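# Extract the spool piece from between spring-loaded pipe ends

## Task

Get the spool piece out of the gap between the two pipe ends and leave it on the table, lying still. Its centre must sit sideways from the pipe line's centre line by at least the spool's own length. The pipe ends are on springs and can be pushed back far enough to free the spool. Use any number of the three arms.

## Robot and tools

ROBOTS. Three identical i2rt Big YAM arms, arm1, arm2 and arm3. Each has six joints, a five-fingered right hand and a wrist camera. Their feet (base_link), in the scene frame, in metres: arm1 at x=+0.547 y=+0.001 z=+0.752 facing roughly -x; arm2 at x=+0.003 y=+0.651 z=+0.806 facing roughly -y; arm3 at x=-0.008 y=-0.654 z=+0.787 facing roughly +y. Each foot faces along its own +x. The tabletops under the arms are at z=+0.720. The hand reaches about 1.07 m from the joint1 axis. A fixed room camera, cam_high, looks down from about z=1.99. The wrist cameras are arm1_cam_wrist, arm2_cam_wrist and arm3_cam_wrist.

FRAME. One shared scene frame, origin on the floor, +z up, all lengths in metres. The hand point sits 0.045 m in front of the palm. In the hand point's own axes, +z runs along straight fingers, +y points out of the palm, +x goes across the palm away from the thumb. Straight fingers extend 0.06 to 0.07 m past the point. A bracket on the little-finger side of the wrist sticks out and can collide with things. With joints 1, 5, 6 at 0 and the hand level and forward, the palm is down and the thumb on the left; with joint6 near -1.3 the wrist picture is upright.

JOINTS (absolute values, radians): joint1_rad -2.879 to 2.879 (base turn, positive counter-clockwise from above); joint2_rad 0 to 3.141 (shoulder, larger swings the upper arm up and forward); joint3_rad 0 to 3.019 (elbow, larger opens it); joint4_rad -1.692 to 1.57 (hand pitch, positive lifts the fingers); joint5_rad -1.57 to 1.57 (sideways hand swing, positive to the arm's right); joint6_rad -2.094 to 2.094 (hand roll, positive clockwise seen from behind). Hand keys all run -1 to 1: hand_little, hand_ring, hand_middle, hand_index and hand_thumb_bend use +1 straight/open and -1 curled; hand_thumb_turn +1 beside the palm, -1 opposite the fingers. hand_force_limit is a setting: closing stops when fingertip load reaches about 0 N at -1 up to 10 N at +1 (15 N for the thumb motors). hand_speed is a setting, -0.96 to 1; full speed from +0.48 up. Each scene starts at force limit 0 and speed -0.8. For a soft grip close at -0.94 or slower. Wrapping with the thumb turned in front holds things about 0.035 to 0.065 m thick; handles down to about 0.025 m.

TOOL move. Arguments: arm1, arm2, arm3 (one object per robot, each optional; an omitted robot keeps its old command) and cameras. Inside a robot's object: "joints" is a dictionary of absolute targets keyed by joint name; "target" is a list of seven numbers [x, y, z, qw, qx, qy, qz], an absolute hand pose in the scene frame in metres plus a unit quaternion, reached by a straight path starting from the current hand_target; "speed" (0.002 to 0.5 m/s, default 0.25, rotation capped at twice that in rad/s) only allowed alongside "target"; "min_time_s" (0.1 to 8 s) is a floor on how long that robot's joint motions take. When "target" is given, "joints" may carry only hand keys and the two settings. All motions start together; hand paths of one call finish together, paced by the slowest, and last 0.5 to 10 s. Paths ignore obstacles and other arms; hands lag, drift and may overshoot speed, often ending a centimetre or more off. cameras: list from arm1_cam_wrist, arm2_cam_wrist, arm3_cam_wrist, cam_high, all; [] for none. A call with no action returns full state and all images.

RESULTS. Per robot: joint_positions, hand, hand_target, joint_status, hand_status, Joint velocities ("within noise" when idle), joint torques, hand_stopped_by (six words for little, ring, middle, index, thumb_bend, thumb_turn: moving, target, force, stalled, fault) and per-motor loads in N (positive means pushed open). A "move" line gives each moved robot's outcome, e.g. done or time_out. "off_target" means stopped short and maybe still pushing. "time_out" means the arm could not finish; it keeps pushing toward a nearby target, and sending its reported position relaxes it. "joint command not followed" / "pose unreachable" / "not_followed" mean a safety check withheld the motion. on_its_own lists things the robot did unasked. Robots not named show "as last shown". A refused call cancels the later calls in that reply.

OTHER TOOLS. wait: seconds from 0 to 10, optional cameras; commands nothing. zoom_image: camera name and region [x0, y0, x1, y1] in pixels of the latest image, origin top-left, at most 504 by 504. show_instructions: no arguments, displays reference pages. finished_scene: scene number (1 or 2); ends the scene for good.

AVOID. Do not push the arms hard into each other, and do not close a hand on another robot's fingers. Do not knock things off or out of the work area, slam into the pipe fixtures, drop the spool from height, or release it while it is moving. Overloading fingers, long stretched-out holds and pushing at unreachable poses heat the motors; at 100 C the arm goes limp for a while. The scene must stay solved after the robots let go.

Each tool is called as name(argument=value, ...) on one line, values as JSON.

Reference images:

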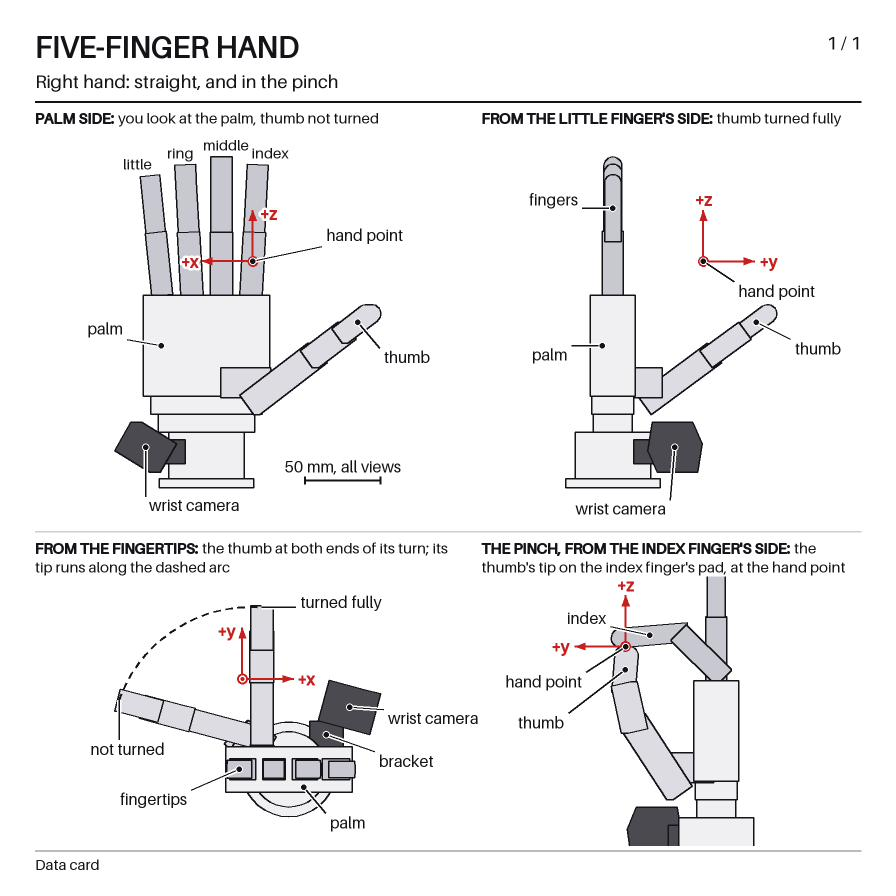

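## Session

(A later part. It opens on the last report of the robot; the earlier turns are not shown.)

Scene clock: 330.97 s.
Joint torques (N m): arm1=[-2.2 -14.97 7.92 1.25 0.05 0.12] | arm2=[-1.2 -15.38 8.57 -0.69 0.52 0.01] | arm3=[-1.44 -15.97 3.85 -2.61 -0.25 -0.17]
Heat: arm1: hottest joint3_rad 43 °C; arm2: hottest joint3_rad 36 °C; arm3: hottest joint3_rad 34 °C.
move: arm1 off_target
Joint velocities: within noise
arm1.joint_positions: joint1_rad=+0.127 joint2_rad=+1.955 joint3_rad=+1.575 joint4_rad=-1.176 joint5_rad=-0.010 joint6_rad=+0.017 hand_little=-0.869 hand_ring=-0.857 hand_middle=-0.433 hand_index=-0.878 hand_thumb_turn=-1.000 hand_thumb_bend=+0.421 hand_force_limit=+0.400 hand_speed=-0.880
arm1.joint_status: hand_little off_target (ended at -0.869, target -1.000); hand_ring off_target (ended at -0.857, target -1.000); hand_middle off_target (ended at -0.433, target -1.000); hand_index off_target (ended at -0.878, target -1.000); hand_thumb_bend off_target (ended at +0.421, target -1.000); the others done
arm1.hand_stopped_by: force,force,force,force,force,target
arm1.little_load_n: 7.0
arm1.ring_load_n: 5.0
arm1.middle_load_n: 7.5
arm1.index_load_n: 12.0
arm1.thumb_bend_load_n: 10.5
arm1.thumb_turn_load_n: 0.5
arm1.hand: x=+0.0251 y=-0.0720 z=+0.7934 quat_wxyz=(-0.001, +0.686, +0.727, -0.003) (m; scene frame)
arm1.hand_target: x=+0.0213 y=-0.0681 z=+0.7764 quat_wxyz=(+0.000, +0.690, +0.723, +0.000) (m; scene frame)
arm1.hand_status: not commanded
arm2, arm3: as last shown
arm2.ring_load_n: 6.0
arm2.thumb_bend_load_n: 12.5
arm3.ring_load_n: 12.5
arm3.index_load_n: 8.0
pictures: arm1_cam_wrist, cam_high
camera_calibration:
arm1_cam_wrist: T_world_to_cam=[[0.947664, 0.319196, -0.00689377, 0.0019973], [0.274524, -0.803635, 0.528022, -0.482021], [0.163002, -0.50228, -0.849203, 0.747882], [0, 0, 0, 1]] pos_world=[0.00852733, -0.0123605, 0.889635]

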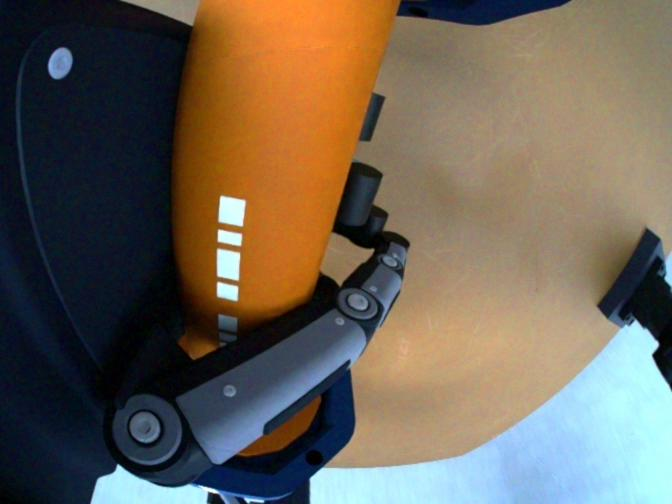

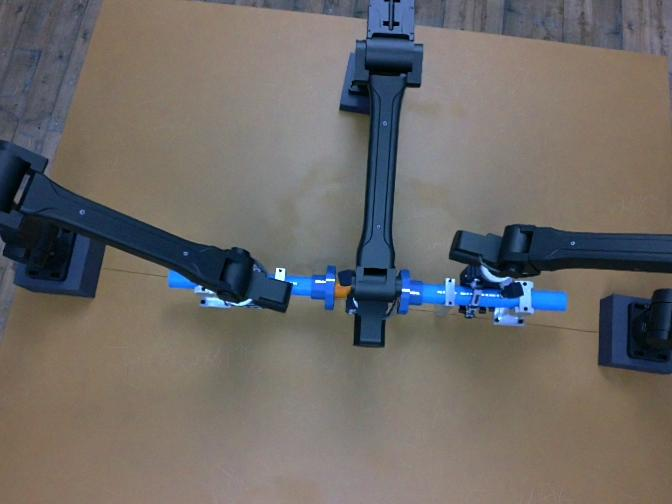

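move(arm2={"target": [0.020, 0.205, 0.797, 0.0, 0.6904, 0.7234, 0.0], "speed": 0.05}, arm3={"target": [-0.010, -0.295, 0.797, 0.0, 0.7234, -0.6904, 0.0], "speed": 0.05}, cameras=["all"])

zoom_image(camera="cam_high", region=[300, 250, 430, 330])

Scene clock: 336.50 s.
Joint torques (N m): arm1=[-2.14 -14.97 8.01 1.18 -0.11 0.15] | arm2=[-0.44 -16.91 3.93 -2.03 0.21 0.11] | arm3=[-1.14 -14.56 4.29 -2.5 -0.27 -0.17]
Heat: arm1: hottest joint3_rad 42 °C; arm2: hottest joint3_rad 36 °C; arm3: hottest joint3_rad 34 °C.
move: arm2 off_target; arm3 off_target
Joint velocities: within noise
arm1: as last shown
arm1.joint_positions: joint1_rad=+0.126 joint2_rad=+1.955 joint3_rad=+1.574 joint4_rad=-1.175 joint5_rad=-0.006 joint6_rad=+0.014 hand_little=-0.869 hand_ring=-0.857 hand_middle=-0.433 hand_index=-0.878 hand_thumb_turn=-1.000 hand_thumb_bend=+0.421 hand_force_limit=+0.400 hand_speed=-0.880
arm1.little_load_n: 7.5
arm1.ring_load_n: 4.5
arm1.index_load_n: 11.5
arm1.thumb_bend_load_n: 11.0
arm1.hand: x=+0.0252 y=-0.0703 z=+0.7929 quat_wxyz=(-0.003, +0.685, +0.728, -0.001) (m; scene frame)
arm1.hand_target: x=+0.0215 y=-0.0679 z=+0.7763 quat_wxyz=(+0.000, +0.690, +0.723, +0.000) (m; scene frame)
arm2.joint_positions: joint1_rad=-0.131 joint2_rad=+1.718 joint3_rad=+1.003 joint4_rad=-0.841 joint5_rad=-0.008 joint6_rad=+1.403 hand_little=-0.642 hand_ring=-0.654 hand_middle=-0.358 hand_index=-0.682 hand_thumb_turn=-1.000 hand_thumb_bend=+0.350 hand_force_limit=+0.700 hand_speed=-0.850
arm2.joint_status: not commanded
arm2.hand_stopped_by: force,force,force,force,force,target
arm2.little_load_n: 0.0
arm2.ring_load_n: 0.0
arm2.middle_load_n: 12.5
arm2.index_load_n: 11.0
arm2.thumb_bend_load_n: 12.0
arm2.thumb_turn_load_n: 1.5
arm2.hand: x=+0.0246 y=+0.1890 z=+0.7846 quat_wxyz=(-0.008, -0.681, -0.732, +0.005) (m; scene frame)
arm2.hand_target: x=+0.0203 y=+0.2044 z=+0.7958 quat_wxyz=(+0.000, -0.690, -0.724, +0.000) (m; scene frame)
arm2.hand_status: off_target (0.021 m and 1.8 deg from the pose sent, 0.029 m and 3.1 deg at the start)
arm3.joint_positions: joint1_rad=-0.146 joint2_rad=+1.498 joint3_rad=+0.791 joint4_rad=-0.844 joint5_rad=+0.001 joint6_rad=+1.363 hand_little=-0.596 hand_ring=-0.582 hand_middle=-0.318 hand_index=-0.429 hand_thumb_turn=-1.000 hand_thumb_bend=+0.296 hand_force_limit=+0.600 hand_speed=-0.850
arm3.joint_status: not commanded
arm3.hand_stopped_by: force,force,force,force,force,target
arm3.little_load_n: 1.0
arm3.ring_load_n: 10.0
arm3.middle_load_n: 8.0
arm3.index_load_n: 8.0
arm3.thumb_bend_load_n: 14.5
arm3.thumb_turn_load_n: 0.5
arm3.hand: x=-0.0095 y=-0.2735 z=+0.7872 quat_wxyz=(-0.013, +0.722, -0.692, -0.006) (m; scene frame)
arm3.hand_target: x=-0.0104 y=-0.2938 z=+0.7953 quat_wxyz=(+0.000, +0.723, -0.690, +0.000) (m; scene frame)
arm3.hand_status: off_target (0.024 m and 1.7 deg from the pose sent, 0.041 m and 1.7 deg at the start)
pictures: arm1_cam_wrist, arm2_cam_wrist, arm3_cam_wrist, cam_high
camera_calibration:
arm1_cam_wrist: T_world_to_cam=[[0.94693, 0.321379, -0.00619085, 0.00104814], [0.276712, -0.805217, 0.524457, -0.477834], [0.163565, -0.498338, -0.851414, 0.750194], [0, 0, 0, 1]] pos_world=[0.00852446, -0.0112467, 0.889336]
arm2_cam_wrist: T_world_to_cam=[[0.956433, 0.288778, -0.0429287, -0.0393018], [0.271835, -0.827212, 0.491758, -0.229372], [0.106498, -0.482003, -0.869673, 0.888712], [0, 0, 0, 1]] pos_world=[0.00529494, 0.249972, 0.883998]
arm3_cam_wrist: T_world_to_cam=[[-0.937525, -0.347379, -0.0193488, -0.0918284], [-0.301666, 0.783929, 0.542634, -0.216536], [-0.173332, 0.51457, -0.839746, 0.911979], [0, 0, 0, 1]] pos_world=[0.00666146, -0.331427, 0.881554]

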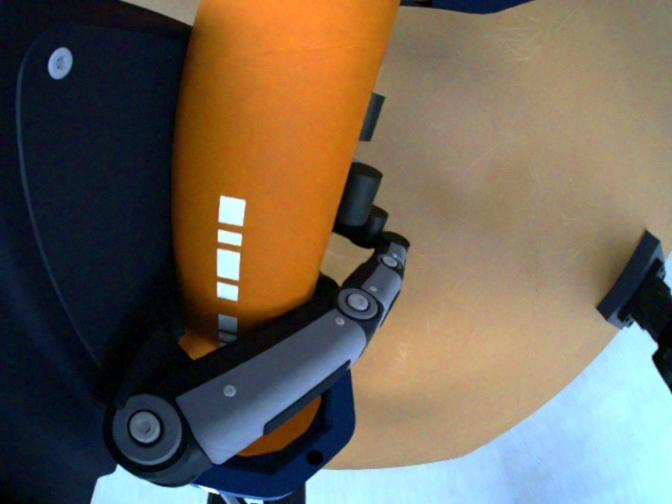

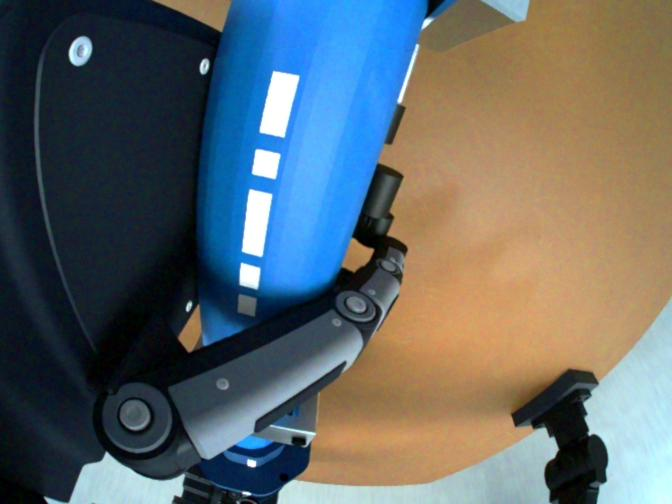

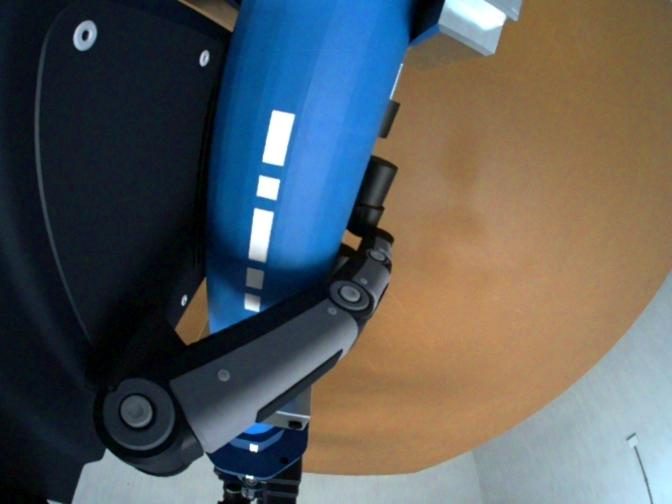

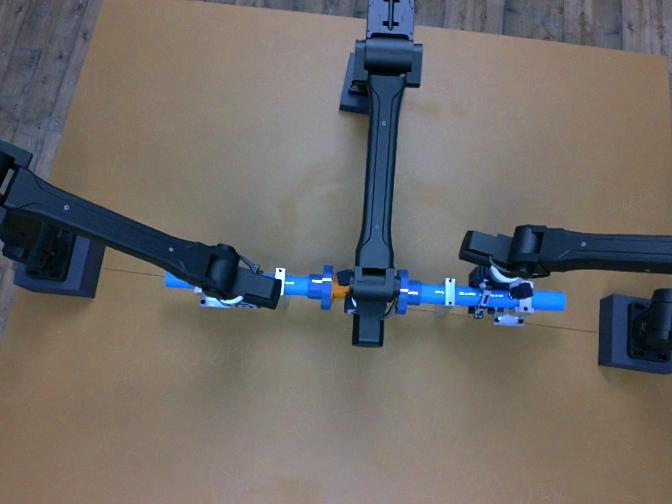

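Scaled by 3.877.

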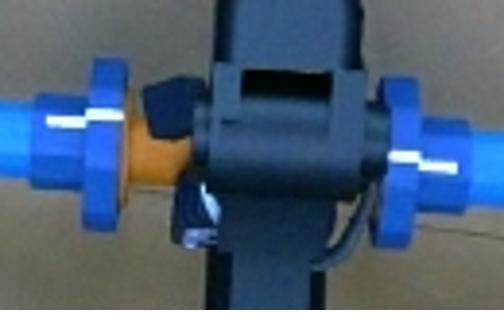

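move(arm3={"joints": {"hand_little": 0.3, "hand_ring": 0.3, "hand_middle": 0.3, "hand_index": 0.3, "hand_thumb_bend": 0.6, "hand_speed": -0.3}}, arm2={"joints": {"hand_little": -0.99, "hand_ring": -0.99, "hand_middle": -0.99, "hand_index": -0.99, "hand_thumb_bend": -0.99, "hand_force_limit": 1.0, "hand_speed": -0.85}}, cameras=[])

move(arm3={"target": [-0.013, -0.243, 0.782, 0.0, 0.7234, -0.6904, 0.0], "speed": 0.1}, cameras=["arm3_cam_wrist", "arm2_cam_wrist"])

Scene clock: 366.53 s.
Joint torques (N m): arm1=[-1.55 -14.97 8.02 1.13 -0.25 0.22] | arm2=[-0.97 -16.85 4.12 -2.19 0.16 0.15] | arm3=[-0.91 -10.64 4.89 -1.44 -0.12 -0.11]
Heat: arm1: hottest joint3_rad 39 °C; arm2: hottest joint2_rad 34 °C; arm3: hottest joint3_rad 34 °C.
move: arm2 off_target; arm3 done
Joint velocities: within noise
arm1: as last shown
arm1.joint_positions: joint1_rad=+0.119 joint2_rad=+1.955 joint3_rad=+1.574 joint4_rad=-1.174 joint5_rad=-0.003 joint6_rad=+0.006 hand_little=-0.869 hand_ring=-0.857 hand_middle=-0.433 hand_index=-0.878 hand_thumb_turn=-1.000 hand_thumb_bend=+0.421 hand_force_limit=+0.400 hand_speed=-0.880
arm1.little_load_n: 7.0
arm1.ring_load_n: 4.0
arm1.thumb_bend_load_n: 10.5
arm1.thumb_turn_load_n: 0.0
arm1.hand: x=+0.0246 y=-0.0657 z=+0.7925 quat_wxyz=(-0.005, +0.685, +0.728, -0.001) (m; scene frame)
arm1.hand_target: x=+0.0214 y=-0.0680 z=+0.7763 quat_wxyz=(+0.000, +0.690, +0.723, +0.000) (m; scene frame)
arm2.joint_positions: joint1_rad=-0.131 joint2_rad=+1.718 joint3_rad=+0.999 joint4_rad=-0.837 joint5_rad=-0.007 joint6_rad=+1.401 hand_little=-0.735 hand_ring=-0.712 hand_middle=-0.358 hand_index=-0.682 hand_thumb_turn=-1.000 hand_thumb_bend=+0.343 hand_force_limit=+1.000 hand_speed=-0.850
arm2.joint_status: hand_little off_target (ended at -0.735, target -0.990); hand_ring off_target (ended at -0.712, target -0.990); hand_middle off_target (ended at -0.358, target -0.990); hand_index off_target (ended at -0.682, target -0.990); hand_thumb_bend off_target (ended at +0.343, target -0.990); the others done
arm2.hand_stopped_by: force,force,force,force,force,target
arm2.little_load_n: 10.5
arm2.ring_load_n: 9.0
arm2.middle_load_n: 12.0
arm2.index_load_n: 6.5
arm2.thumb_bend_load_n: 15.0
arm2.thumb_turn_load_n: 2.0
arm2.hand: x=+0.0246 y=+0.1901 z=+0.7835 quat_wxyz=(-0.008, -0.680, -0.733, +0.006) (m; scene frame)
arm2.hand_target: x=+0.0203 y=+0.2044 z=+0.7959 quat_wxyz=(+0.000, -0.690, -0.724, +0.000) (m; scene frame)
arm2.hand_status: not commanded
arm3.joint_positions: joint1_rad=-0.150 joint2_rad=+1.453 joint3_rad=+0.786 joint4_rad=-0.870 joint5_rad=-0.003 joint6_rad=+1.357 hand_little=+0.300 hand_ring=+0.300 hand_middle=+0.300 hand_index=+0.300 hand_thumb_turn=-1.000 hand_thumb_bend=+0.600 hand_force_limit=+0.600 hand_speed=-0.300
arm3.joint_status: all done
arm3.hand_stopped_by: target,target,target,target,target,target
arm3.little_load_n: 0.0
arm3.ring_load_n: 0.0
arm3.middle_load_n: 0.0
arm3.index_load_n: 0.0
arm3.thumb_bend_load_n: 0.0
arm3.thumb_turn_load_n: 0.0
arm3.hand: x=-0.0093 y=-0.2775 z=+0.8009 quat_wxyz=(-0.018, +0.722, -0.691, -0.012) (m; scene frame)
arm3.hand_target: x=-0.0103 y=-0.2938 z=+0.7953 quat_wxyz=(+0.000, +0.723, -0.690, +0.000) (m; scene frame)
arm3.hand_status: not commanded
pictures: none
No camera images: "cameras" was empty.

Scene clock: 367.73 s.
Joint torques (N m): arm1=[-1.44 -15.03 8.02 1.14 -0.27 0.23] | arm2=[-0.5 -16.79 4.26 -2.25 0.15 0.14] | arm3=[0.26 -10.23 8.91 -0.59 -0.21 0.11]
Heat: arm1: hottest joint3_rad 39 °C; arm2: hottest joint2_rad 34 °C; arm3: hottest joint3_rad 34 °C.
move: arm3 off_target
Joint velocities: within noise
arm1, arm2: as last shown
arm1.joint_positions: joint1_rad=+0.119 joint2_rad=+1.955 joint3_rad=+1.574 joint4_rad=-1.174 joint5_rad=-0.003 joint6_rad=+0.005 hand_little=-0.869 hand_ring=-0.857 hand_middle=-0.433 hand_index=-0.878 hand_thumb_turn=-1.000 hand_thumb_bend=+0.421 hand_force_limit=+0.400 hand_speed=-0.880
arm1.ring_load_n: 4.5
arm1.hand: x=+0.0245 y=-0.0652 z=+0.7925 quat_wxyz=(-0.005, +0.685, +0.728, +0.000) (m; scene frame)
arm2.hand: x=+0.0247 y=+0.1903 z=+0.7834 quat_wxyz=(-0.008, -0.680, -0.733, +0.006) (m; scene frame)
arm2.hand_target: x=+0.0203 y=+0.2044 z=+0.7958 quat_wxyz=(+0.000, -0.690, -0.723, +0.000) (m; scene frame)
arm3.joint_positions: joint1_rad=-0.135 joint2_rad=+1.572 joint3_rad=+0.847 joint4_rad=-0.874 joint5_rad=-0.001 joint6_rad=+1.365 hand_little=+0.300 hand_ring=+0.300 hand_middle=+0.300 hand_index=+0.300 hand_thumb_turn=-1.000 hand_thumb_bend=+0.600 hand_force_limit=+0.600 hand_speed=-0.300
arm3.joint_status: not commanded
arm3.hand_stopped_by: target,target,target,target,target,target
arm3.little_load_n: 0.0
arm3.ring_load_n: 0.0
arm3.middle_load_n: 0.5
arm3.index_load_n: 0.0
arm3.thumb_bend_load_n: 0.0
arm3.thumb_turn_load_n: 0.0
arm3.hand: x=-0.0118 y=-0.2624 z=+0.7772 quat_wxyz=(+0.007, +0.725, -0.689, +0.007) (m; scene frame)
arm3.hand_target: x=-0.0130 y=-0.2437 z=+0.7823 quat_wxyz=(+0.000, +0.723, -0.690, +0.000) (m; scene frame)
arm3.hand_status: off_target (0.020 m and 1.1 deg from the pose sent, 0.039 m and 2.4 deg at the start)
pictures: arm2_cam_wrist, arm3_cam_wrist
camera_calibration:
arm2_cam_wrist: T_world_to_cam=[[0.955741, 0.290935, -0.0437677, -0.0395247], [0.274093, -0.826422, 0.491833, -0.227982], [0.106921, -0.482061, -0.869589, 0.888233], [0, 0, 0, 1]] pos_world=[0.00529297, 0.251272, 0.882797]
arm3_cam_wrist: T_world_to_cam=[[-0.934953, -0.354731, 0.00529062, -0.111466], [-0.303061, 0.806345, 0.5079, -0.187695], [-0.184434, 0.473259, -0.8614, 0.903378], [0, 0, 0, 1]] pos_world=[0.00551442, -0.315726, 0.874089]

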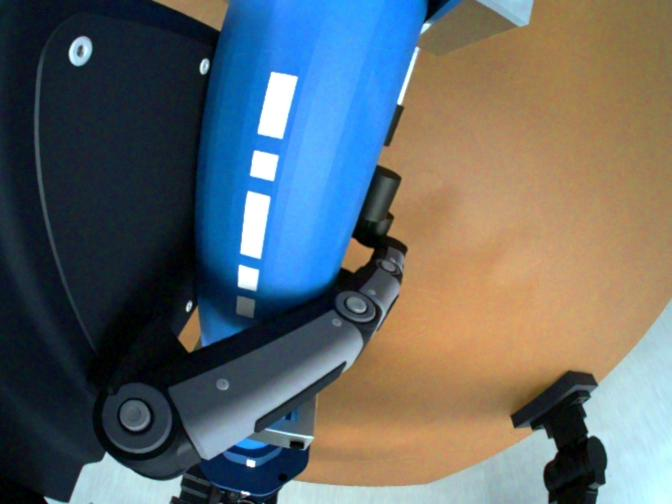

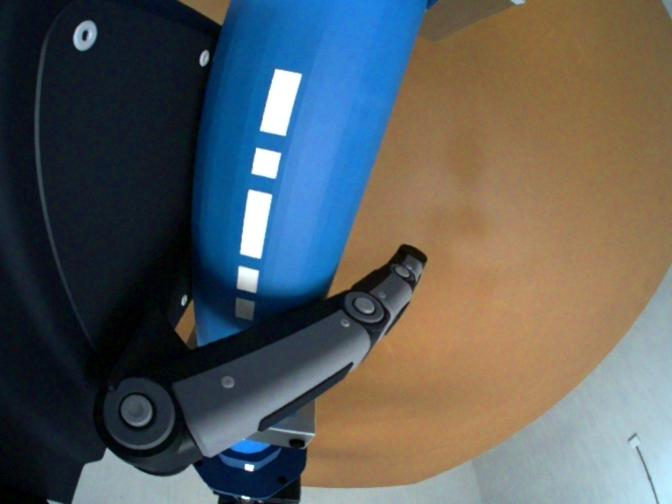

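move(arm3={"target": [-0.013, -0.234, 0.795, 0.0, 0.7234, -0.6904, 0.0], "speed": 0.08}, cameras=["arm3_cam_wrist"])

Scene clock: 374.47 s.
Joint torques (N m): arm1=[-1.49 -14.97 8.01 1.13 -0.27 0.23] | arm2=[-0.67 -16.44 4.21 -2.21 0.16 0.14] | arm3=[0.09 -10.7 9.2 -1.02 -0.17 0.07]
Heat: arm1: hottest joint3_rad 39 °C; arm2: hottest joint2_rad 35 °C; arm3: hottest joint3_rad 35 °C.
move: arm3 off_target
Joint velocities: arm1=[0.005 -0.015 -0.007 0.002 -0.154 0.007] | arm2=[within noise] | arm3=[within noise]
arm1, arm2: as last shown
arm2.index_load_n: 6.0
arm3.joint_positions: joint1_rad=-0.130 joint2_rad=+1.572 joint3_rad=+0.885 joint4_rad=-0.904 joint5_rad=-0.002 joint6_rad=+1.372 hand_little=+0.300 hand_ring=+0.300 hand_middle=+0.300 hand_index=+0.300 hand_thumb_turn=-1.000 hand_thumb_bend=+0.600 hand_force_limit=+0.600 hand_speed=-0.300
arm3.joint_status: not commanded
arm3.hand_stopped_by: target,target,target,target,target,target
arm3.little_load_n: 0.0
arm3.ring_load_n: 0.0
arm3.middle_load_n: 0.0
arm3.index_load_n: 0.0
arm3.thumb_bend_load_n: 0.0
arm3.thumb_turn_load_n: 0.0
arm3.hand: x=-0.0123 y=-0.2508 z=+0.7885 quat_wxyz=(+0.004, +0.724, -0.690, +0.004) (m; scene frame)
arm3.hand_target: x=-0.0131 y=-0.2344 z=+0.7952 quat_wxyz=(+0.000, +0.724, -0.690, +0.000) (m; scene frame)
arm3.hand_status: off_target (0.018 m and 0.7 deg from the pose sent, 0.033 m and 1.1 deg at the start)
pictures: arm3_cam_wrist
camera_calibration:
arm3_cam_wrist: T_world_to_cam=[[-0.93547, -0.353396, 0.0025687, -0.105292], [-0.301949, 0.803021, 0.513794, -0.208438], [-0.183635, 0.479864, -0.857909, 0.906432], [0, 0, 0, 1]] pos_world=[0.00501736, -0.304794, 0.885002]

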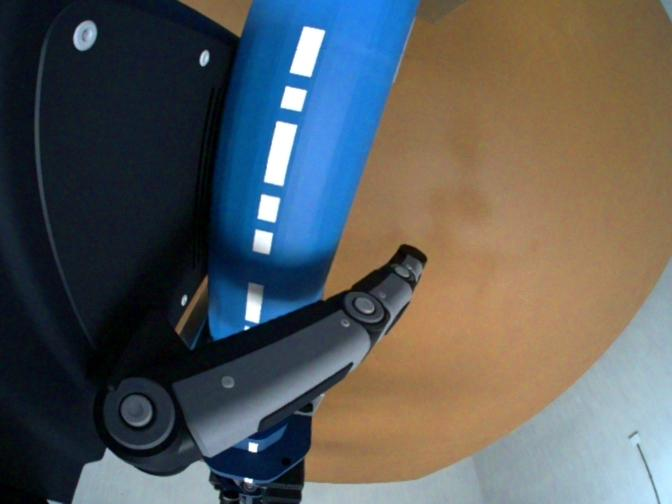

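move(arm3={"target": [-0.017, -0.222, 0.797, 0.0, 0.7234, -0.6904, 0.0], "speed": 0.08}, cameras=[])

move(arm3={"joints": {"hand_little": -1, "hand_ring": -1, "hand_middle": -1, "hand_index": -1, "hand_thumb_bend": -1, "hand_force_limit": 1.0, "hand_speed": -0.85}}, cameras=["arm3_cam_wrist"])

Scene clock: 378.60 s.
Joint torques (N m): arm1=[-1.49 -15.03 8.02 1.14 -0.27 0.23] | arm2=[-0.44 -16.56 4.26 -2.19 0.16 0.14] | arm3=[0.5 -10.99 9.42 -1.01 -0.25 0.12]
Heat: arm1: hottest joint3_rad 38 °C; arm2: hottest joint2_rad 35 °C; arm3: hottest joint3_rad 36 °C.
move: arm3 off_target
Joint velocities: within noise
arm1, arm2: as last shown
arm1.thumb_bend_load_n: 11.0
arm2.little_load_n: 11.0
arm2.middle_load_n: 12.5
arm2.index_load_n: 6.5
arm3.joint_positions: joint1_rad=-0.122 joint2_rad=+1.592 joint3_rad=+0.917 joint4_rad=-0.917 joint5_rad=+0.000 joint6_rad=+1.380 hand_little=+0.300 hand_ring=+0.300 hand_middle=+0.300 hand_index=+0.300 hand_thumb_turn=-1.000 hand_thumb_bend=+0.600 hand_force_limit=+0.600 hand_speed=-0.300
arm3.joint_status: not commanded
arm3.hand_stopped_by: target,target,target,target,target,target
arm3.little_load_n: 0.0
arm3.ring_load_n: 0.0
arm3.middle_load_n: 0.0
arm3.index_load_n: 0.0
arm3.thumb_bend_load_n: 0.0
arm3.thumb_turn_load_n: 0.0
arm3.hand: x=-0.0133 y=-0.2400 z=+0.7908 quat_wxyz=(+0.004, +0.724, -0.690, +0.005) (m; scene frame)
arm3.hand_target: x=-0.0170 y=-0.2227 z=+0.7971 quat_wxyz=(+0.000, +0.723, -0.690, +0.000) (m; scene frame)
arm3.hand_status: off_target (0.019 m and 0.7 deg from the pose sent, 0.030 m and 0.7 deg at the start)
pictures: none
No camera images: "cameras" was empty.

Scene clock: 385.23 s.
Joint torques (N m): arm1=[-1.44 -15.03 8.02 1.14 -0.27 0.23] | arm2=[-0.56 -16.73 4.3 -2.14 0.17 0.13] | arm3=[0.32 -12.75 9.2 -1.02 -0.42 0.15]
Heat: arm1: hottest joint3_rad 38 °C; arm2: hottest joint2_rad 35 °C; arm3: hottest joint3_rad 38 °C.
move: arm3 off_target
Joint velocities: within noise
arm1, arm2: as last shown
arm1.ring_load_n: 4.0
arm1.thumb_bend_load_n: 10.5
arm3.joint_positions: joint1_rad=-0.119 joint2_rad=+1.613 joint3_rad=+0.918 joint4_rad=-0.917 joint5_rad=+0.004 joint6_rad=+1.377 hand_little=-0.642 hand_ring=-0.628 hand_middle=-0.306 hand_index=-0.385 hand_thumb_turn=-1.000 hand_thumb_bend=+0.263 hand_force_limit=+1.000 hand_speed=-0.850
arm3.joint_status: hand_little off_target (ended at -0.642, target -1.000); hand_ring off_target (ended at -0.628, target -1.000); hand_middle off_target (ended at -0.306, target -1.000); hand_index off_target (ended at -0.385, target -1.000); hand_thumb_bend off_target (ended at +0.263, target -1.000); the others done
arm3.hand_stopped_by: force,force,force,force,force,target
arm3.little_load_n: 10.0
arm3.ring_load_n: 8.0
arm3.middle_load_n: 11.5
arm3.index_load_n: 10.0
arm3.thumb_bend_load_n: 14.5
arm3.thumb_turn_load_n: 0.0
arm3.hand: x=-0.0141 y=-0.2426 z=+0.7826 quat_wxyz=(+0.011, +0.726, -0.688, +0.013) (m; scene frame)
arm3.hand_target: x=-0.0171 y=-0.2226 z=+0.7973 quat_wxyz=(+0.000, +0.724, -0.690, +0.000) (m; scene frame)
arm3.hand_status: not commanded
pictures: arm3_cam_wrist
camera_calibration:
arm3_cam_wrist: T_world_to_cam=[[-0.933567, -0.358332, 0.00708607, -0.108848], [-0.30797, 0.812158, 0.495534, -0.196065], [-0.183321, 0.460432, -0.86856, 0.900722], [0, 0, 0, 1]] pos_world=[0.00312135, -0.294489, 0.880259]

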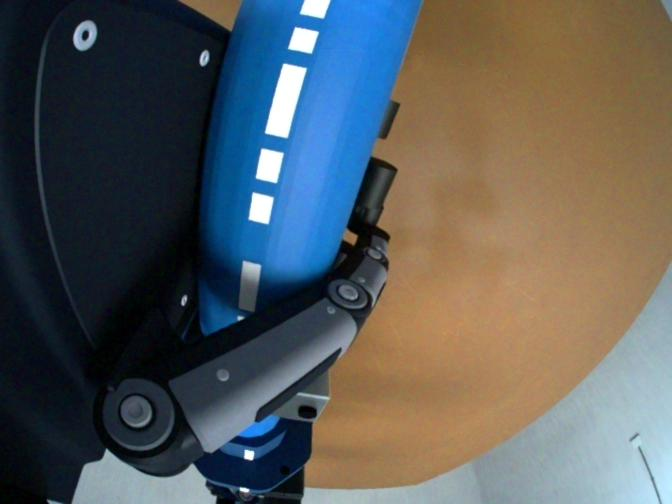

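move(arm3={"target": [-0.013, -0.275, 0.795, 0.0, 0.7234, -0.6904, 0.0], "speed": 0.04}, cameras=["all"])

zoom_image(camera="cam_high", region=[300, 250, 430, 330])

Scene clock: 390.93 s.
Joint torques (N m): arm1=[-1.49 -14.97 8.02 1.11 0.24 0.22] | arm2=[-0.56 -16.44 4.26 -2.19 0.17 0.14] | arm3=[-1.26 -15.79 3.47 -2.52 -0.41 -0.04]
Heat: arm1: hottest joint3_rad 38 °C; arm2: hottest joint2_rad 35 °C; arm3: hottest joint3_rad 39 °C.
move: arm3 off_target
Joint velocities: within noise
arm1, arm2: as last shown
arm1.joint_positions: joint1_rad=+0.119 joint2_rad=+1.955 joint3_rad=+1.574 joint4_rad=-1.173 joint5_rad=-0.015 joint6_rad=+0.006 hand_little=-0.869 hand_ring=-0.857 hand_middle=-0.433 hand_index=-0.878 hand_thumb_turn=-1.000 hand_thumb_bend=+0.421 hand_force_limit=+0.400 hand_speed=-0.880
arm1.ring_load_n: 4.5
arm1.middle_load_n: 7.0
arm1.hand: x=+0.0246 y=-0.0678 z=+0.7929 quat_wxyz=(+0.000, +0.685, +0.728, -0.005) (m; scene frame)
arm1.hand_target: x=+0.0214 y=-0.0681 z=+0.7764 quat_wxyz=(+0.000, +0.690, +0.723, +0.000) (m; scene frame)
arm2.joint_positions: joint1_rad=-0.130 joint2_rad=+1.716 joint3_rad=+0.999 joint4_rad=-0.836 joint5_rad=-0.007 joint6_rad=+1.401 hand_little=-0.735 hand_ring=-0.712 hand_middle=-0.358 hand_index=-0.682 hand_thumb_turn=-1.000 hand_thumb_bend=+0.343 hand_force_limit=+1.000 hand_speed=-0.850
arm2.little_load_n: 10.5
arm2.hand: x=+0.0248 y=+0.1898 z=+0.7842 quat_wxyz=(-0.009, -0.680, -0.733, +0.007) (m; scene frame)
arm2.hand_target: x=+0.0204 y=+0.2044 z=+0.7958 quat_wxyz=(+0.000, -0.690, -0.724, +0.000) (m; scene frame)
arm3.joint_positions: joint1_rad=-0.126 joint2_rad=+1.554 joint3_rad=+0.852 joint4_rad=-0.841 joint5_rad=+0.004 joint6_rad=+1.369 hand_little=-0.642 hand_ring=-0.628 hand_middle=-0.306 hand_index=-0.385 hand_thumb_turn=-1.000 hand_thumb_bend=+0.263 hand_force_limit=+1.000 hand_speed=-0.850
arm3.joint_status: not commanded
arm3.hand_stopped_by: force,force,force,force,force,target
arm3.little_load_n: 3.0
arm3.ring_load_n: 13.0
arm3.middle_load_n: 12.0
arm3.index_load_n: 10.5
arm3.thumb_bend_load_n: 14.0
arm3.thumb_turn_load_n: 0.0
arm3.hand: x=-0.0123 y=-0.2483 z=+0.7860 quat_wxyz=(-0.017, +0.726, -0.687, -0.007) (m; scene frame)
arm3.hand_target: x=-0.0134 y=-0.2735 z=+0.7930 quat_wxyz=(+0.000, +0.723, -0.691, +0.000) (m; scene frame)
arm3.hand_status: off_target (0.028 m and 2.2 deg from the pose sent, 0.035 m and 2.0 deg at the start)
pictures: arm1_cam_wrist, arm2_cam_wrist, arm3_cam_wrist, cam_high
camera_calibration:
arm1_cam_wrist: T_world_to_cam=[[0.946661, 0.322089, -0.00958304, 0.00345647], [0.277696, -0.800377, 0.531302, -0.480811], [0.163457, -0.505624, -0.847128, 0.74775], [0, 0, 0, 1]] pos_world=[0.00802266, -0.00786297, 0.888929]
arm2_cam_wrist: T_world_to_cam=[[0.955612, 0.291191, -0.0448754, -0.0385883], [0.274588, -0.825004, 0.493933, -0.230811], [0.106807, -0.48433, -0.868341, 0.888153], [0, 0, 0, 1]] pos_world=[0.00539289, 0.250976, 0.883494]
arm3_cam_wrist: T_world_to_cam=[[-0.932824, -0.359326, -0.0269119, -0.0827819], [-0.314534, 0.775546, 0.547354, -0.242471], [-0.175807, 0.51905, -0.836468, 0.896111], [0, 0, 0, 1]] pos_world=[0.00405654, -0.306824, 0.880058]

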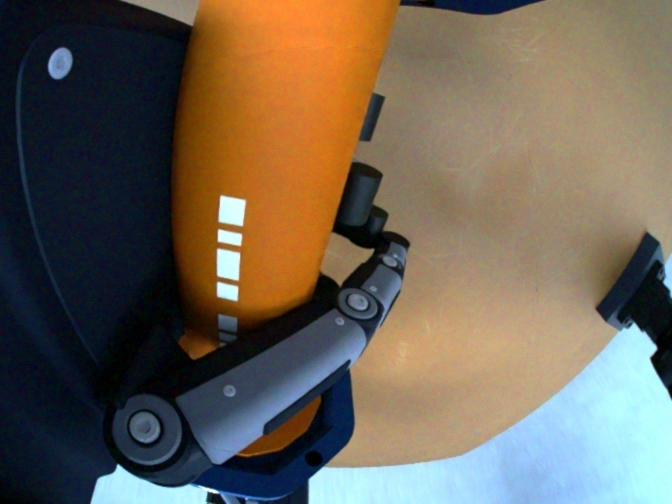

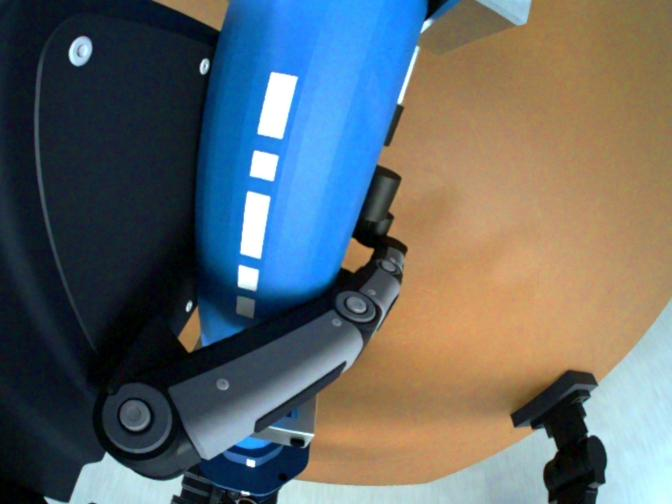

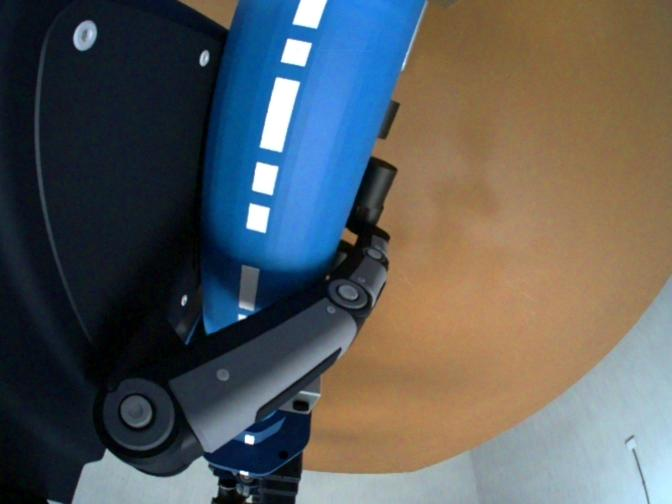

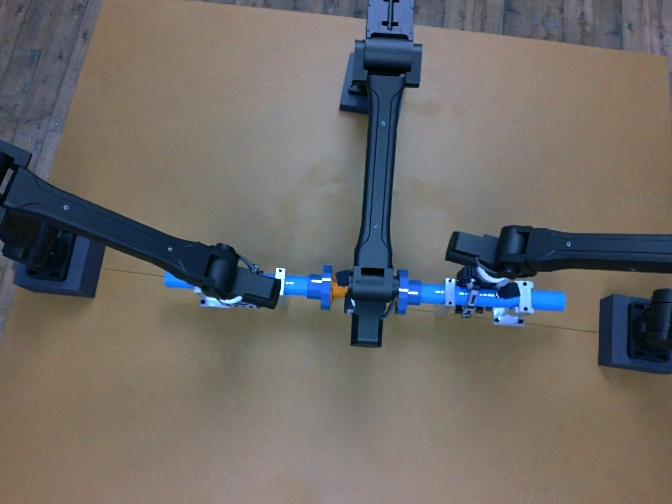

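Scaled by 3.877.

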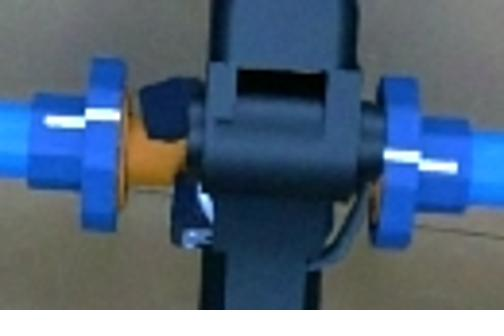

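move(arm2={"target": [0.020, 0.222, 0.800, 0.0, 0.6904, 0.7234, 0.0], "speed": 0.04}, arm3={"target": [-0.013, -0.292, 0.797, 0.0, 0.7234, -0.6904, 0.0], "speed": 0.04}, cameras=["all"])

zoom_image(camera="cam_high", region=[300, 250, 430, 330])

Scene clock: 396.47 s.
Joint torques (N m): arm1=[-1.49 -15.03 8.02 1.11 0.24 0.22] | arm2=[-0.91 -17.79 3.02 -3.02 0.08 0.12] | arm3=[-1.03 -15.44 3.78 -2.97 -0.41 -0.11]
Heat: arm1: hottest joint3_rad 38 °C; arm2: hottest joint2_rad 34 °C; arm3: hottest joint3_rad 38 °C.
move: arm2 off_target; arm3 off_target
Joint velocities: within noise
arm1.joint_positions: joint1_rad=+0.119 joint2_rad=+1.955 joint3_rad=+1.574 joint4_rad=-1.173 joint5_rad=-0.015 joint6_rad=+0.006 hand_little=-0.869 hand_ring=-0.857 hand_middle=-0.433 hand_index=-0.878 hand_thumb_turn=-1.000 hand_thumb_bend=+0.421 hand_force_limit=+0.400 hand_speed=-0.880
arm1.joint_status: not commanded
arm1.hand_stopped_by: force,force,force,force,force,target
arm1.little_load_n: 7.5
arm1.ring_load_n: 4.5
arm1.middle_load_n: 7.5
arm1.index_load_n: 11.0
arm1.thumb_bend_load_n: 10.5
arm1.thumb_turn_load_n: 0.0
arm1.hand: x=+0.0245 y=-0.0678 z=+0.7927 quat_wxyz=(+0.000, +0.685, +0.728, -0.005) (m; scene frame)
arm1.hand_target: x=+0.0213 y=-0.0681 z=+0.7763 quat_wxyz=(+0.000, +0.690, +0.723, +0.000) (m; scene frame)
arm1.hand_status: not commanded
arm2.joint_positions: joint1_rad=-0.130 joint2_rad=+1.696 joint3_rad=+0.970 joint4_rad=-0.810 joint5_rad=-0.005 joint6_rad=+1.401 hand_little=-0.735 hand_ring=-0.712 hand_middle=-0.358 hand_index=-0.682 hand_thumb_turn=-1.000 hand_thumb_bend=+0.343 hand_force_limit=+1.000 hand_speed=-0.850
arm2.joint_status: not commanded
arm2.hand_stopped_by: force,force,force,force,force,target
arm2.little_load_n: 5.0
arm2.ring_load_n: 6.5
arm2.middle_load_n: 13.0
arm2.index_load_n: 11.5
arm2.thumb_bend_load_n: 14.0
arm2.thumb_turn_load_n: 1.5
arm2.hand: x=+0.0249 y=+0.1948 z=+0.7845 quat_wxyz=(-0.013, -0.680, -0.733, +0.014) (m; scene frame)
arm2.hand_target: x=+0.0208 y=+0.2204 z=+0.7975 quat_wxyz=(+0.000, -0.690, -0.724, +0.000) (m; scene frame)
arm2.hand_status: off_target (0.032 m and 2.7 deg from the pose sent, 0.036 m and 2.0 deg at the start)
arm3.joint_positions: joint1_rad=-0.137 joint2_rad=+1.515 joint3_rad=+0.805 joint4_rad=-0.830 joint5_rad=+0.004 joint6_rad=+1.368 hand_little=-0.642 hand_ring=-0.628 hand_middle=-0.306 hand_index=-0.385 hand_thumb_turn=-1.000 hand_thumb_bend=+0.263 hand_force_limit=+1.000 hand_speed=-0.850
arm3.joint_status: not commanded
arm3.hand_stopped_by: force,force,force,force,force,target
arm3.little_load_n: 0.5
arm3.ring_load_n: 12.5
arm3.middle_load_n: 12.0
arm3.index_load_n: 10.5
arm3.thumb_bend_load_n: 14.0
arm3.thumb_turn_load_n: 0.0
arm3.hand: x=-0.0104 y=-0.2643 z=+0.7858 quat_wxyz=(-0.019, +0.723, -0.691, -0.008) (m; scene frame)
arm3.hand_target: x=-0.0134 y=-0.2902 z=+0.7946 quat_wxyz=(+0.000, +0.723, -0.691, +0.000) (m; scene frame)
arm3.hand_status: off_target (0.030 m and 2.3 deg from the pose sent, 0.045 m and 2.2 deg at the start)
pictures: arm1_cam_wrist, arm2_cam_wrist, arm3_cam_wrist, cam_high
camera_calibration:
arm1_cam_wrist: T_world_to_cam=[[0.946661, 0.322089, -0.00958304, 0.00354922], [0.277696, -0.800377, 0.531302, -0.480677], [0.163457, -0.505624, -0.847128, 0.747597], [0, 0, 0, 1]] pos_world=[0.00792266, -0.00786297, 0.888729]
arm2_cam_wrist: T_world_to_cam=[[0.955347, 0.29067, -0.0531287, -0.0335126], [0.276601, -0.816473, 0.506817, -0.238687], [0.103938, -0.498882, -0.860415, 0.887457], [0, 0, 0, 1]] pos_world=[0.00579662, 0.257596, 0.882771]
arm3_cam_wrist: T_world_to_cam=[[-0.936466, -0.349612, -0.0283412, -0.0830245], [-0.306734, 0.777059, 0.549631, -0.230703], [-0.170135, 0.523404, -0.834927, 0.904528], [0, 0, 0, 1]] pos_world=[0.00537743, -0.32319, 0.879663]

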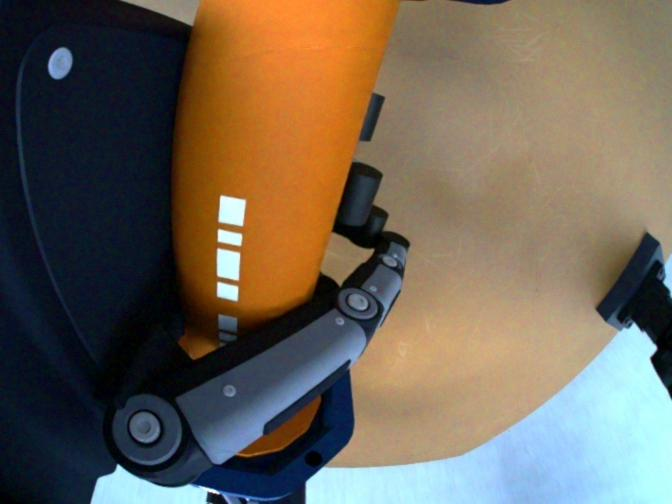

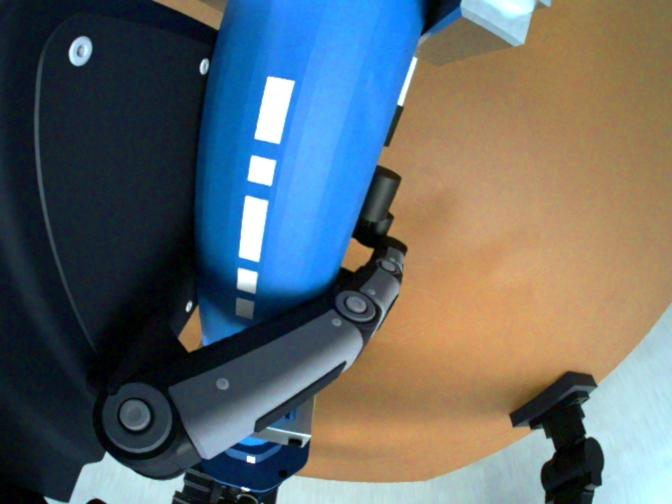

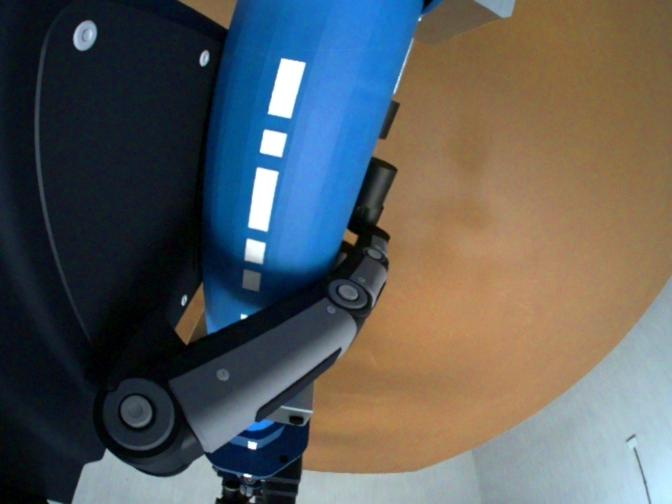

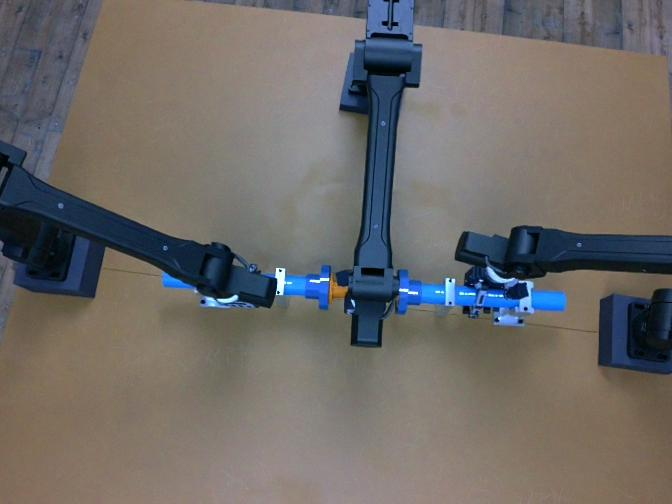

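Scaled by 3.877.

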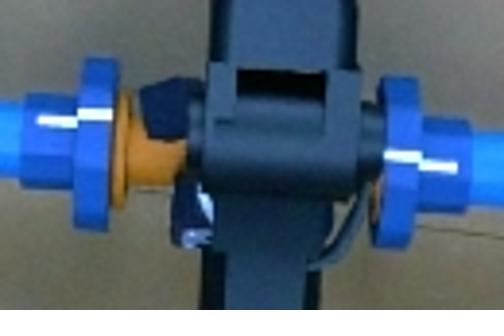

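move(arm3={"joints": {"hand_little": 0.3, "hand_ring": 0.3, "hand_middle": 0.3, "hand_index": 0.3, "hand_thumb_bend": 0.6, "hand_speed": -0.3}}, cameras=[])

move(arm3={"target": [-0.018, -0.218, 0.795, 0.0, 0.7234, -0.6904, 0.0], "speed": 0.1}, cameras=[])

move(arm3={"joints": {"hand_little": -1, "hand_ring": -1, "hand_middle": -1, "hand_index": -1, "hand_thumb_bend": -1, "hand_force_limit": 1.0, "hand_speed": -0.75}}, cameras=["arm3_cam_wrist"])

Scene clock: 434.17 s.
Joint torques (N m): arm1=[-1.38 -15.03 8.12 1.06 0.04 0.23] | arm2=[-0.85 -17.67 2.93 -3.02 0.08 0.11] | arm3=[-0.5 -10.7 5.18 -1.31 -0.33 -0.06]
Heat: arm1: hottest joint3_rad 37 °C; arm2: hottest joint2_rad 34 °C; arm3: hottest joint3_rad 36 °C.
move: arm3 done
Joint velocities: within noise
arm1, arm2: as last shown
arm1.joint_positions: joint1_rad=+0.117 joint2_rad=+1.955 joint3_rad=+1.572 joint4_rad=-1.172 joint5_rad=-0.010 joint6_rad=+0.005 hand_little=-0.869 hand_ring=-0.857 hand_middle=-0.433 hand_index=-0.878 hand_thumb_turn=-1.000 hand_thumb_bend=+0.421 hand_force_limit=+0.400 hand_speed=-0.880
arm1.little_load_n: 6.0
arm1.ring_load_n: 3.5
arm1.middle_load_n: 7.0
arm1.thumb_bend_load_n: 11.0
arm1.hand: x=+0.0245 y=-0.0658 z=+0.7921 quat_wxyz=(-0.002, +0.685, +0.728, -0.003) (m; scene frame)
arm1.hand_target: x=+0.0213 y=-0.0680 z=+0.7764 quat_wxyz=(+0.000, +0.690, +0.723, +0.000) (m; scene frame)
arm2.little_load_n: 5.5
arm2.hand: x=+0.0248 y=+0.1948 z=+0.7845 quat_wxyz=(-0.013, -0.680, -0.733, +0.014) (m; scene frame)
arm2.hand_target: x=+0.0208 y=+0.2204 z=+0.7974 quat_wxyz=(+0.000, -0.690, -0.724, +0.000) (m; scene frame)
arm3.joint_positions: joint1_rad=-0.145 joint2_rad=+1.462 joint3_rad=+0.789 joint4_rad=-0.872 joint5_rad=+0.002 joint6_rad=+1.363 hand_little=+0.300 hand_ring=+0.300 hand_middle=+0.300 hand_index=+0.300 hand_thumb_turn=-1.000 hand_thumb_bend=+0.600 hand_force_limit=+1.000 hand_speed=-0.300
arm3.joint_status: all done
arm3.hand_stopped_by: target,target,target,target,target,target
arm3.little_load_n: 0.0
arm3.ring_load_n: 0.0
arm3.middle_load_n: 0.0
arm3.index_load_n: 0.0
arm3.thumb_bend_load_n: 0.0
arm3.thumb_turn_load_n: 0.5
arm3.hand: x=-0.0099 y=-0.2773 z=+0.7985 quat_wxyz=(-0.016, +0.722, -0.692, -0.007) (m; scene frame)
arm3.hand_target: x=-0.0134 y=-0.2901 z=+0.7946 quat_wxyz=(+0.000, +0.723, -0.690, +0.000) (m; scene frame)
arm3.hand_status: not commanded
pictures: none
No camera images: "cameras" was empty.

Scene clock: 435.47 s.
Joint torques (N m): arm1=[-1.38 -15.09 8.1 1.06 0.04 0.23] | arm2=[-1.03 -17.67 3 -3 0.09 0.11] | arm3=[0.56 -10.81 9.57 -0.85 -0.41 0.17]
Heat: arm1: hottest joint3_rad 37 °C; arm2: hottest joint2_rad 34 °C; arm3: hottest joint3_rad 36 °C.
move: arm3 off_target
Joint velocities: within noise
arm1, arm2: as last shown
arm1.little_load_n: 6.5
arm1.middle_load_n: 7.5
arm2.thumb_bend_load_n: 14.5
arm3.joint_positions: joint1_rad=-0.118 joint2_rad=+1.601 joint3_rad=+0.923 joint4_rad=-0.916 joint5_rad=+0.004 joint6_rad=+1.379 hand_little=+0.300 hand_ring=+0.300 hand_middle=+0.300 hand_index=+0.300 hand_thumb_turn=-1.000 hand_thumb_bend=+0.600 hand_force_limit=+1.000 hand_speed=-0.300
arm3.joint_status: not commanded
arm3.hand_stopped_by: target,target,target,target,target,target
arm3.little_load_n: 0.0
arm3.ring_load_n: 0.0
arm3.middle_load_n: 0.0
arm3.index_load_n: 0.0
arm3.thumb_bend_load_n: 0.0
arm3.thumb_turn_load_n: 0.0
arm3.hand: x=-0.0139 y=-0.2381 z=+0.7890 quat_wxyz=(+0.004, +0.726, -0.688, +0.007) (m; scene frame)
arm3.hand_target: x=-0.0181 y=-0.2187 z=+0.7954 quat_wxyz=(+0.000, +0.724, -0.690, +0.000) (m; scene frame)
arm3.hand_status: off_target (0.021 m and 1.0 deg from the pose sent, 0.060 m and 2.0 deg at the start)
pictures: none
No camera images: "cameras" was empty.

Scene clock: 440.20 s.
Joint torques (N m): arm1=[-1.38 -15.03 8.1 1.06 0.04 0.23] | arm2=[-0.79 -17.73 2.97 -2.99 0.08 0.11] | arm3=[0.56 -12.28 9.44 -0.91 -0.42 0.21]
Heat: arm1: hottest joint3_rad 37 °C; arm2: hottest joint2_rad 34 °C; arm3: hottest joint3_rad 38 °C.
move: arm3 off_target
Joint velocities: within noise
arm1, arm2: as last shown
arm1.little_load_n: 6.0
arm1.ring_load_n: 4.0
arm1.middle_load_n: 7.0
arm1.index_load_n: 10.5
arm2.little_load_n: 5.0
arm2.index_load_n: 11.0
arm3.joint_positions: joint1_rad=-0.118 joint2_rad=+1.619 joint3_rad=+0.924 joint4_rad=-0.917 joint5_rad=+0.004 joint6_rad=+1.376 hand_little=-0.654 hand_ring=-0.641 hand_middle=-0.308 hand_index=-0.384 hand_thumb_turn=-1.000 hand_thumb_bend=+0.260 hand_force_limit=+1.000 hand_speed=-0.750
arm3.joint_status: hand_little off_target (ended at -0.654, target -1.000); hand_ring off_target (ended at -0.641, target -1.000); hand_middle off_target (ended at -0.308, target -1.000); hand_index off_target (ended at -0.384, target -1.000); hand_thumb_bend off_target (ended at +0.260, target -1.000); the others done
arm3.hand_stopped_by: force,force,force,force,force,target
arm3.little_load_n: 12.5
arm3.ring_load_n: 11.0
arm3.middle_load_n: 13.0
arm3.index_load_n: 5.0
arm3.thumb_bend_load_n: 14.5
arm3.thumb_turn_load_n: -1.5
arm3.hand: x=-0.0145 y=-0.2405 z=+0.7822 quat_wxyz=(+0.011, +0.727, -0.687, +0.013) (m; scene frame)
arm3.hand_target: x=-0.0180 y=-0.2186 z=+0.7954 quat_wxyz=(+0.000, +0.724, -0.690, +0.000) (m; scene frame)
arm3.hand_status: not commanded
pictures: arm3_cam_wrist
camera_calibration:
arm3_cam_wrist: T_world_to_cam=[[-0.932466, -0.361194, 0.00679775, -0.108872], [-0.310458, 0.810824, 0.496166, -0.198572], [-0.184724, 0.460548, -0.868201, 0.899095], [0, 0, 0, 1]] pos_world=[0.00291646, -0.292393, 0.87986]

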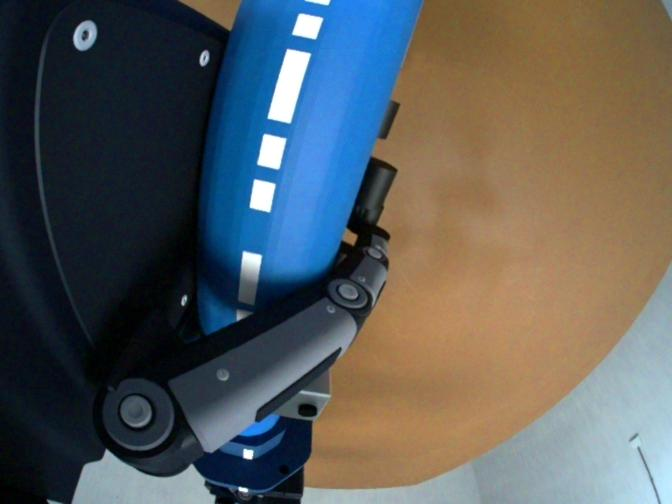

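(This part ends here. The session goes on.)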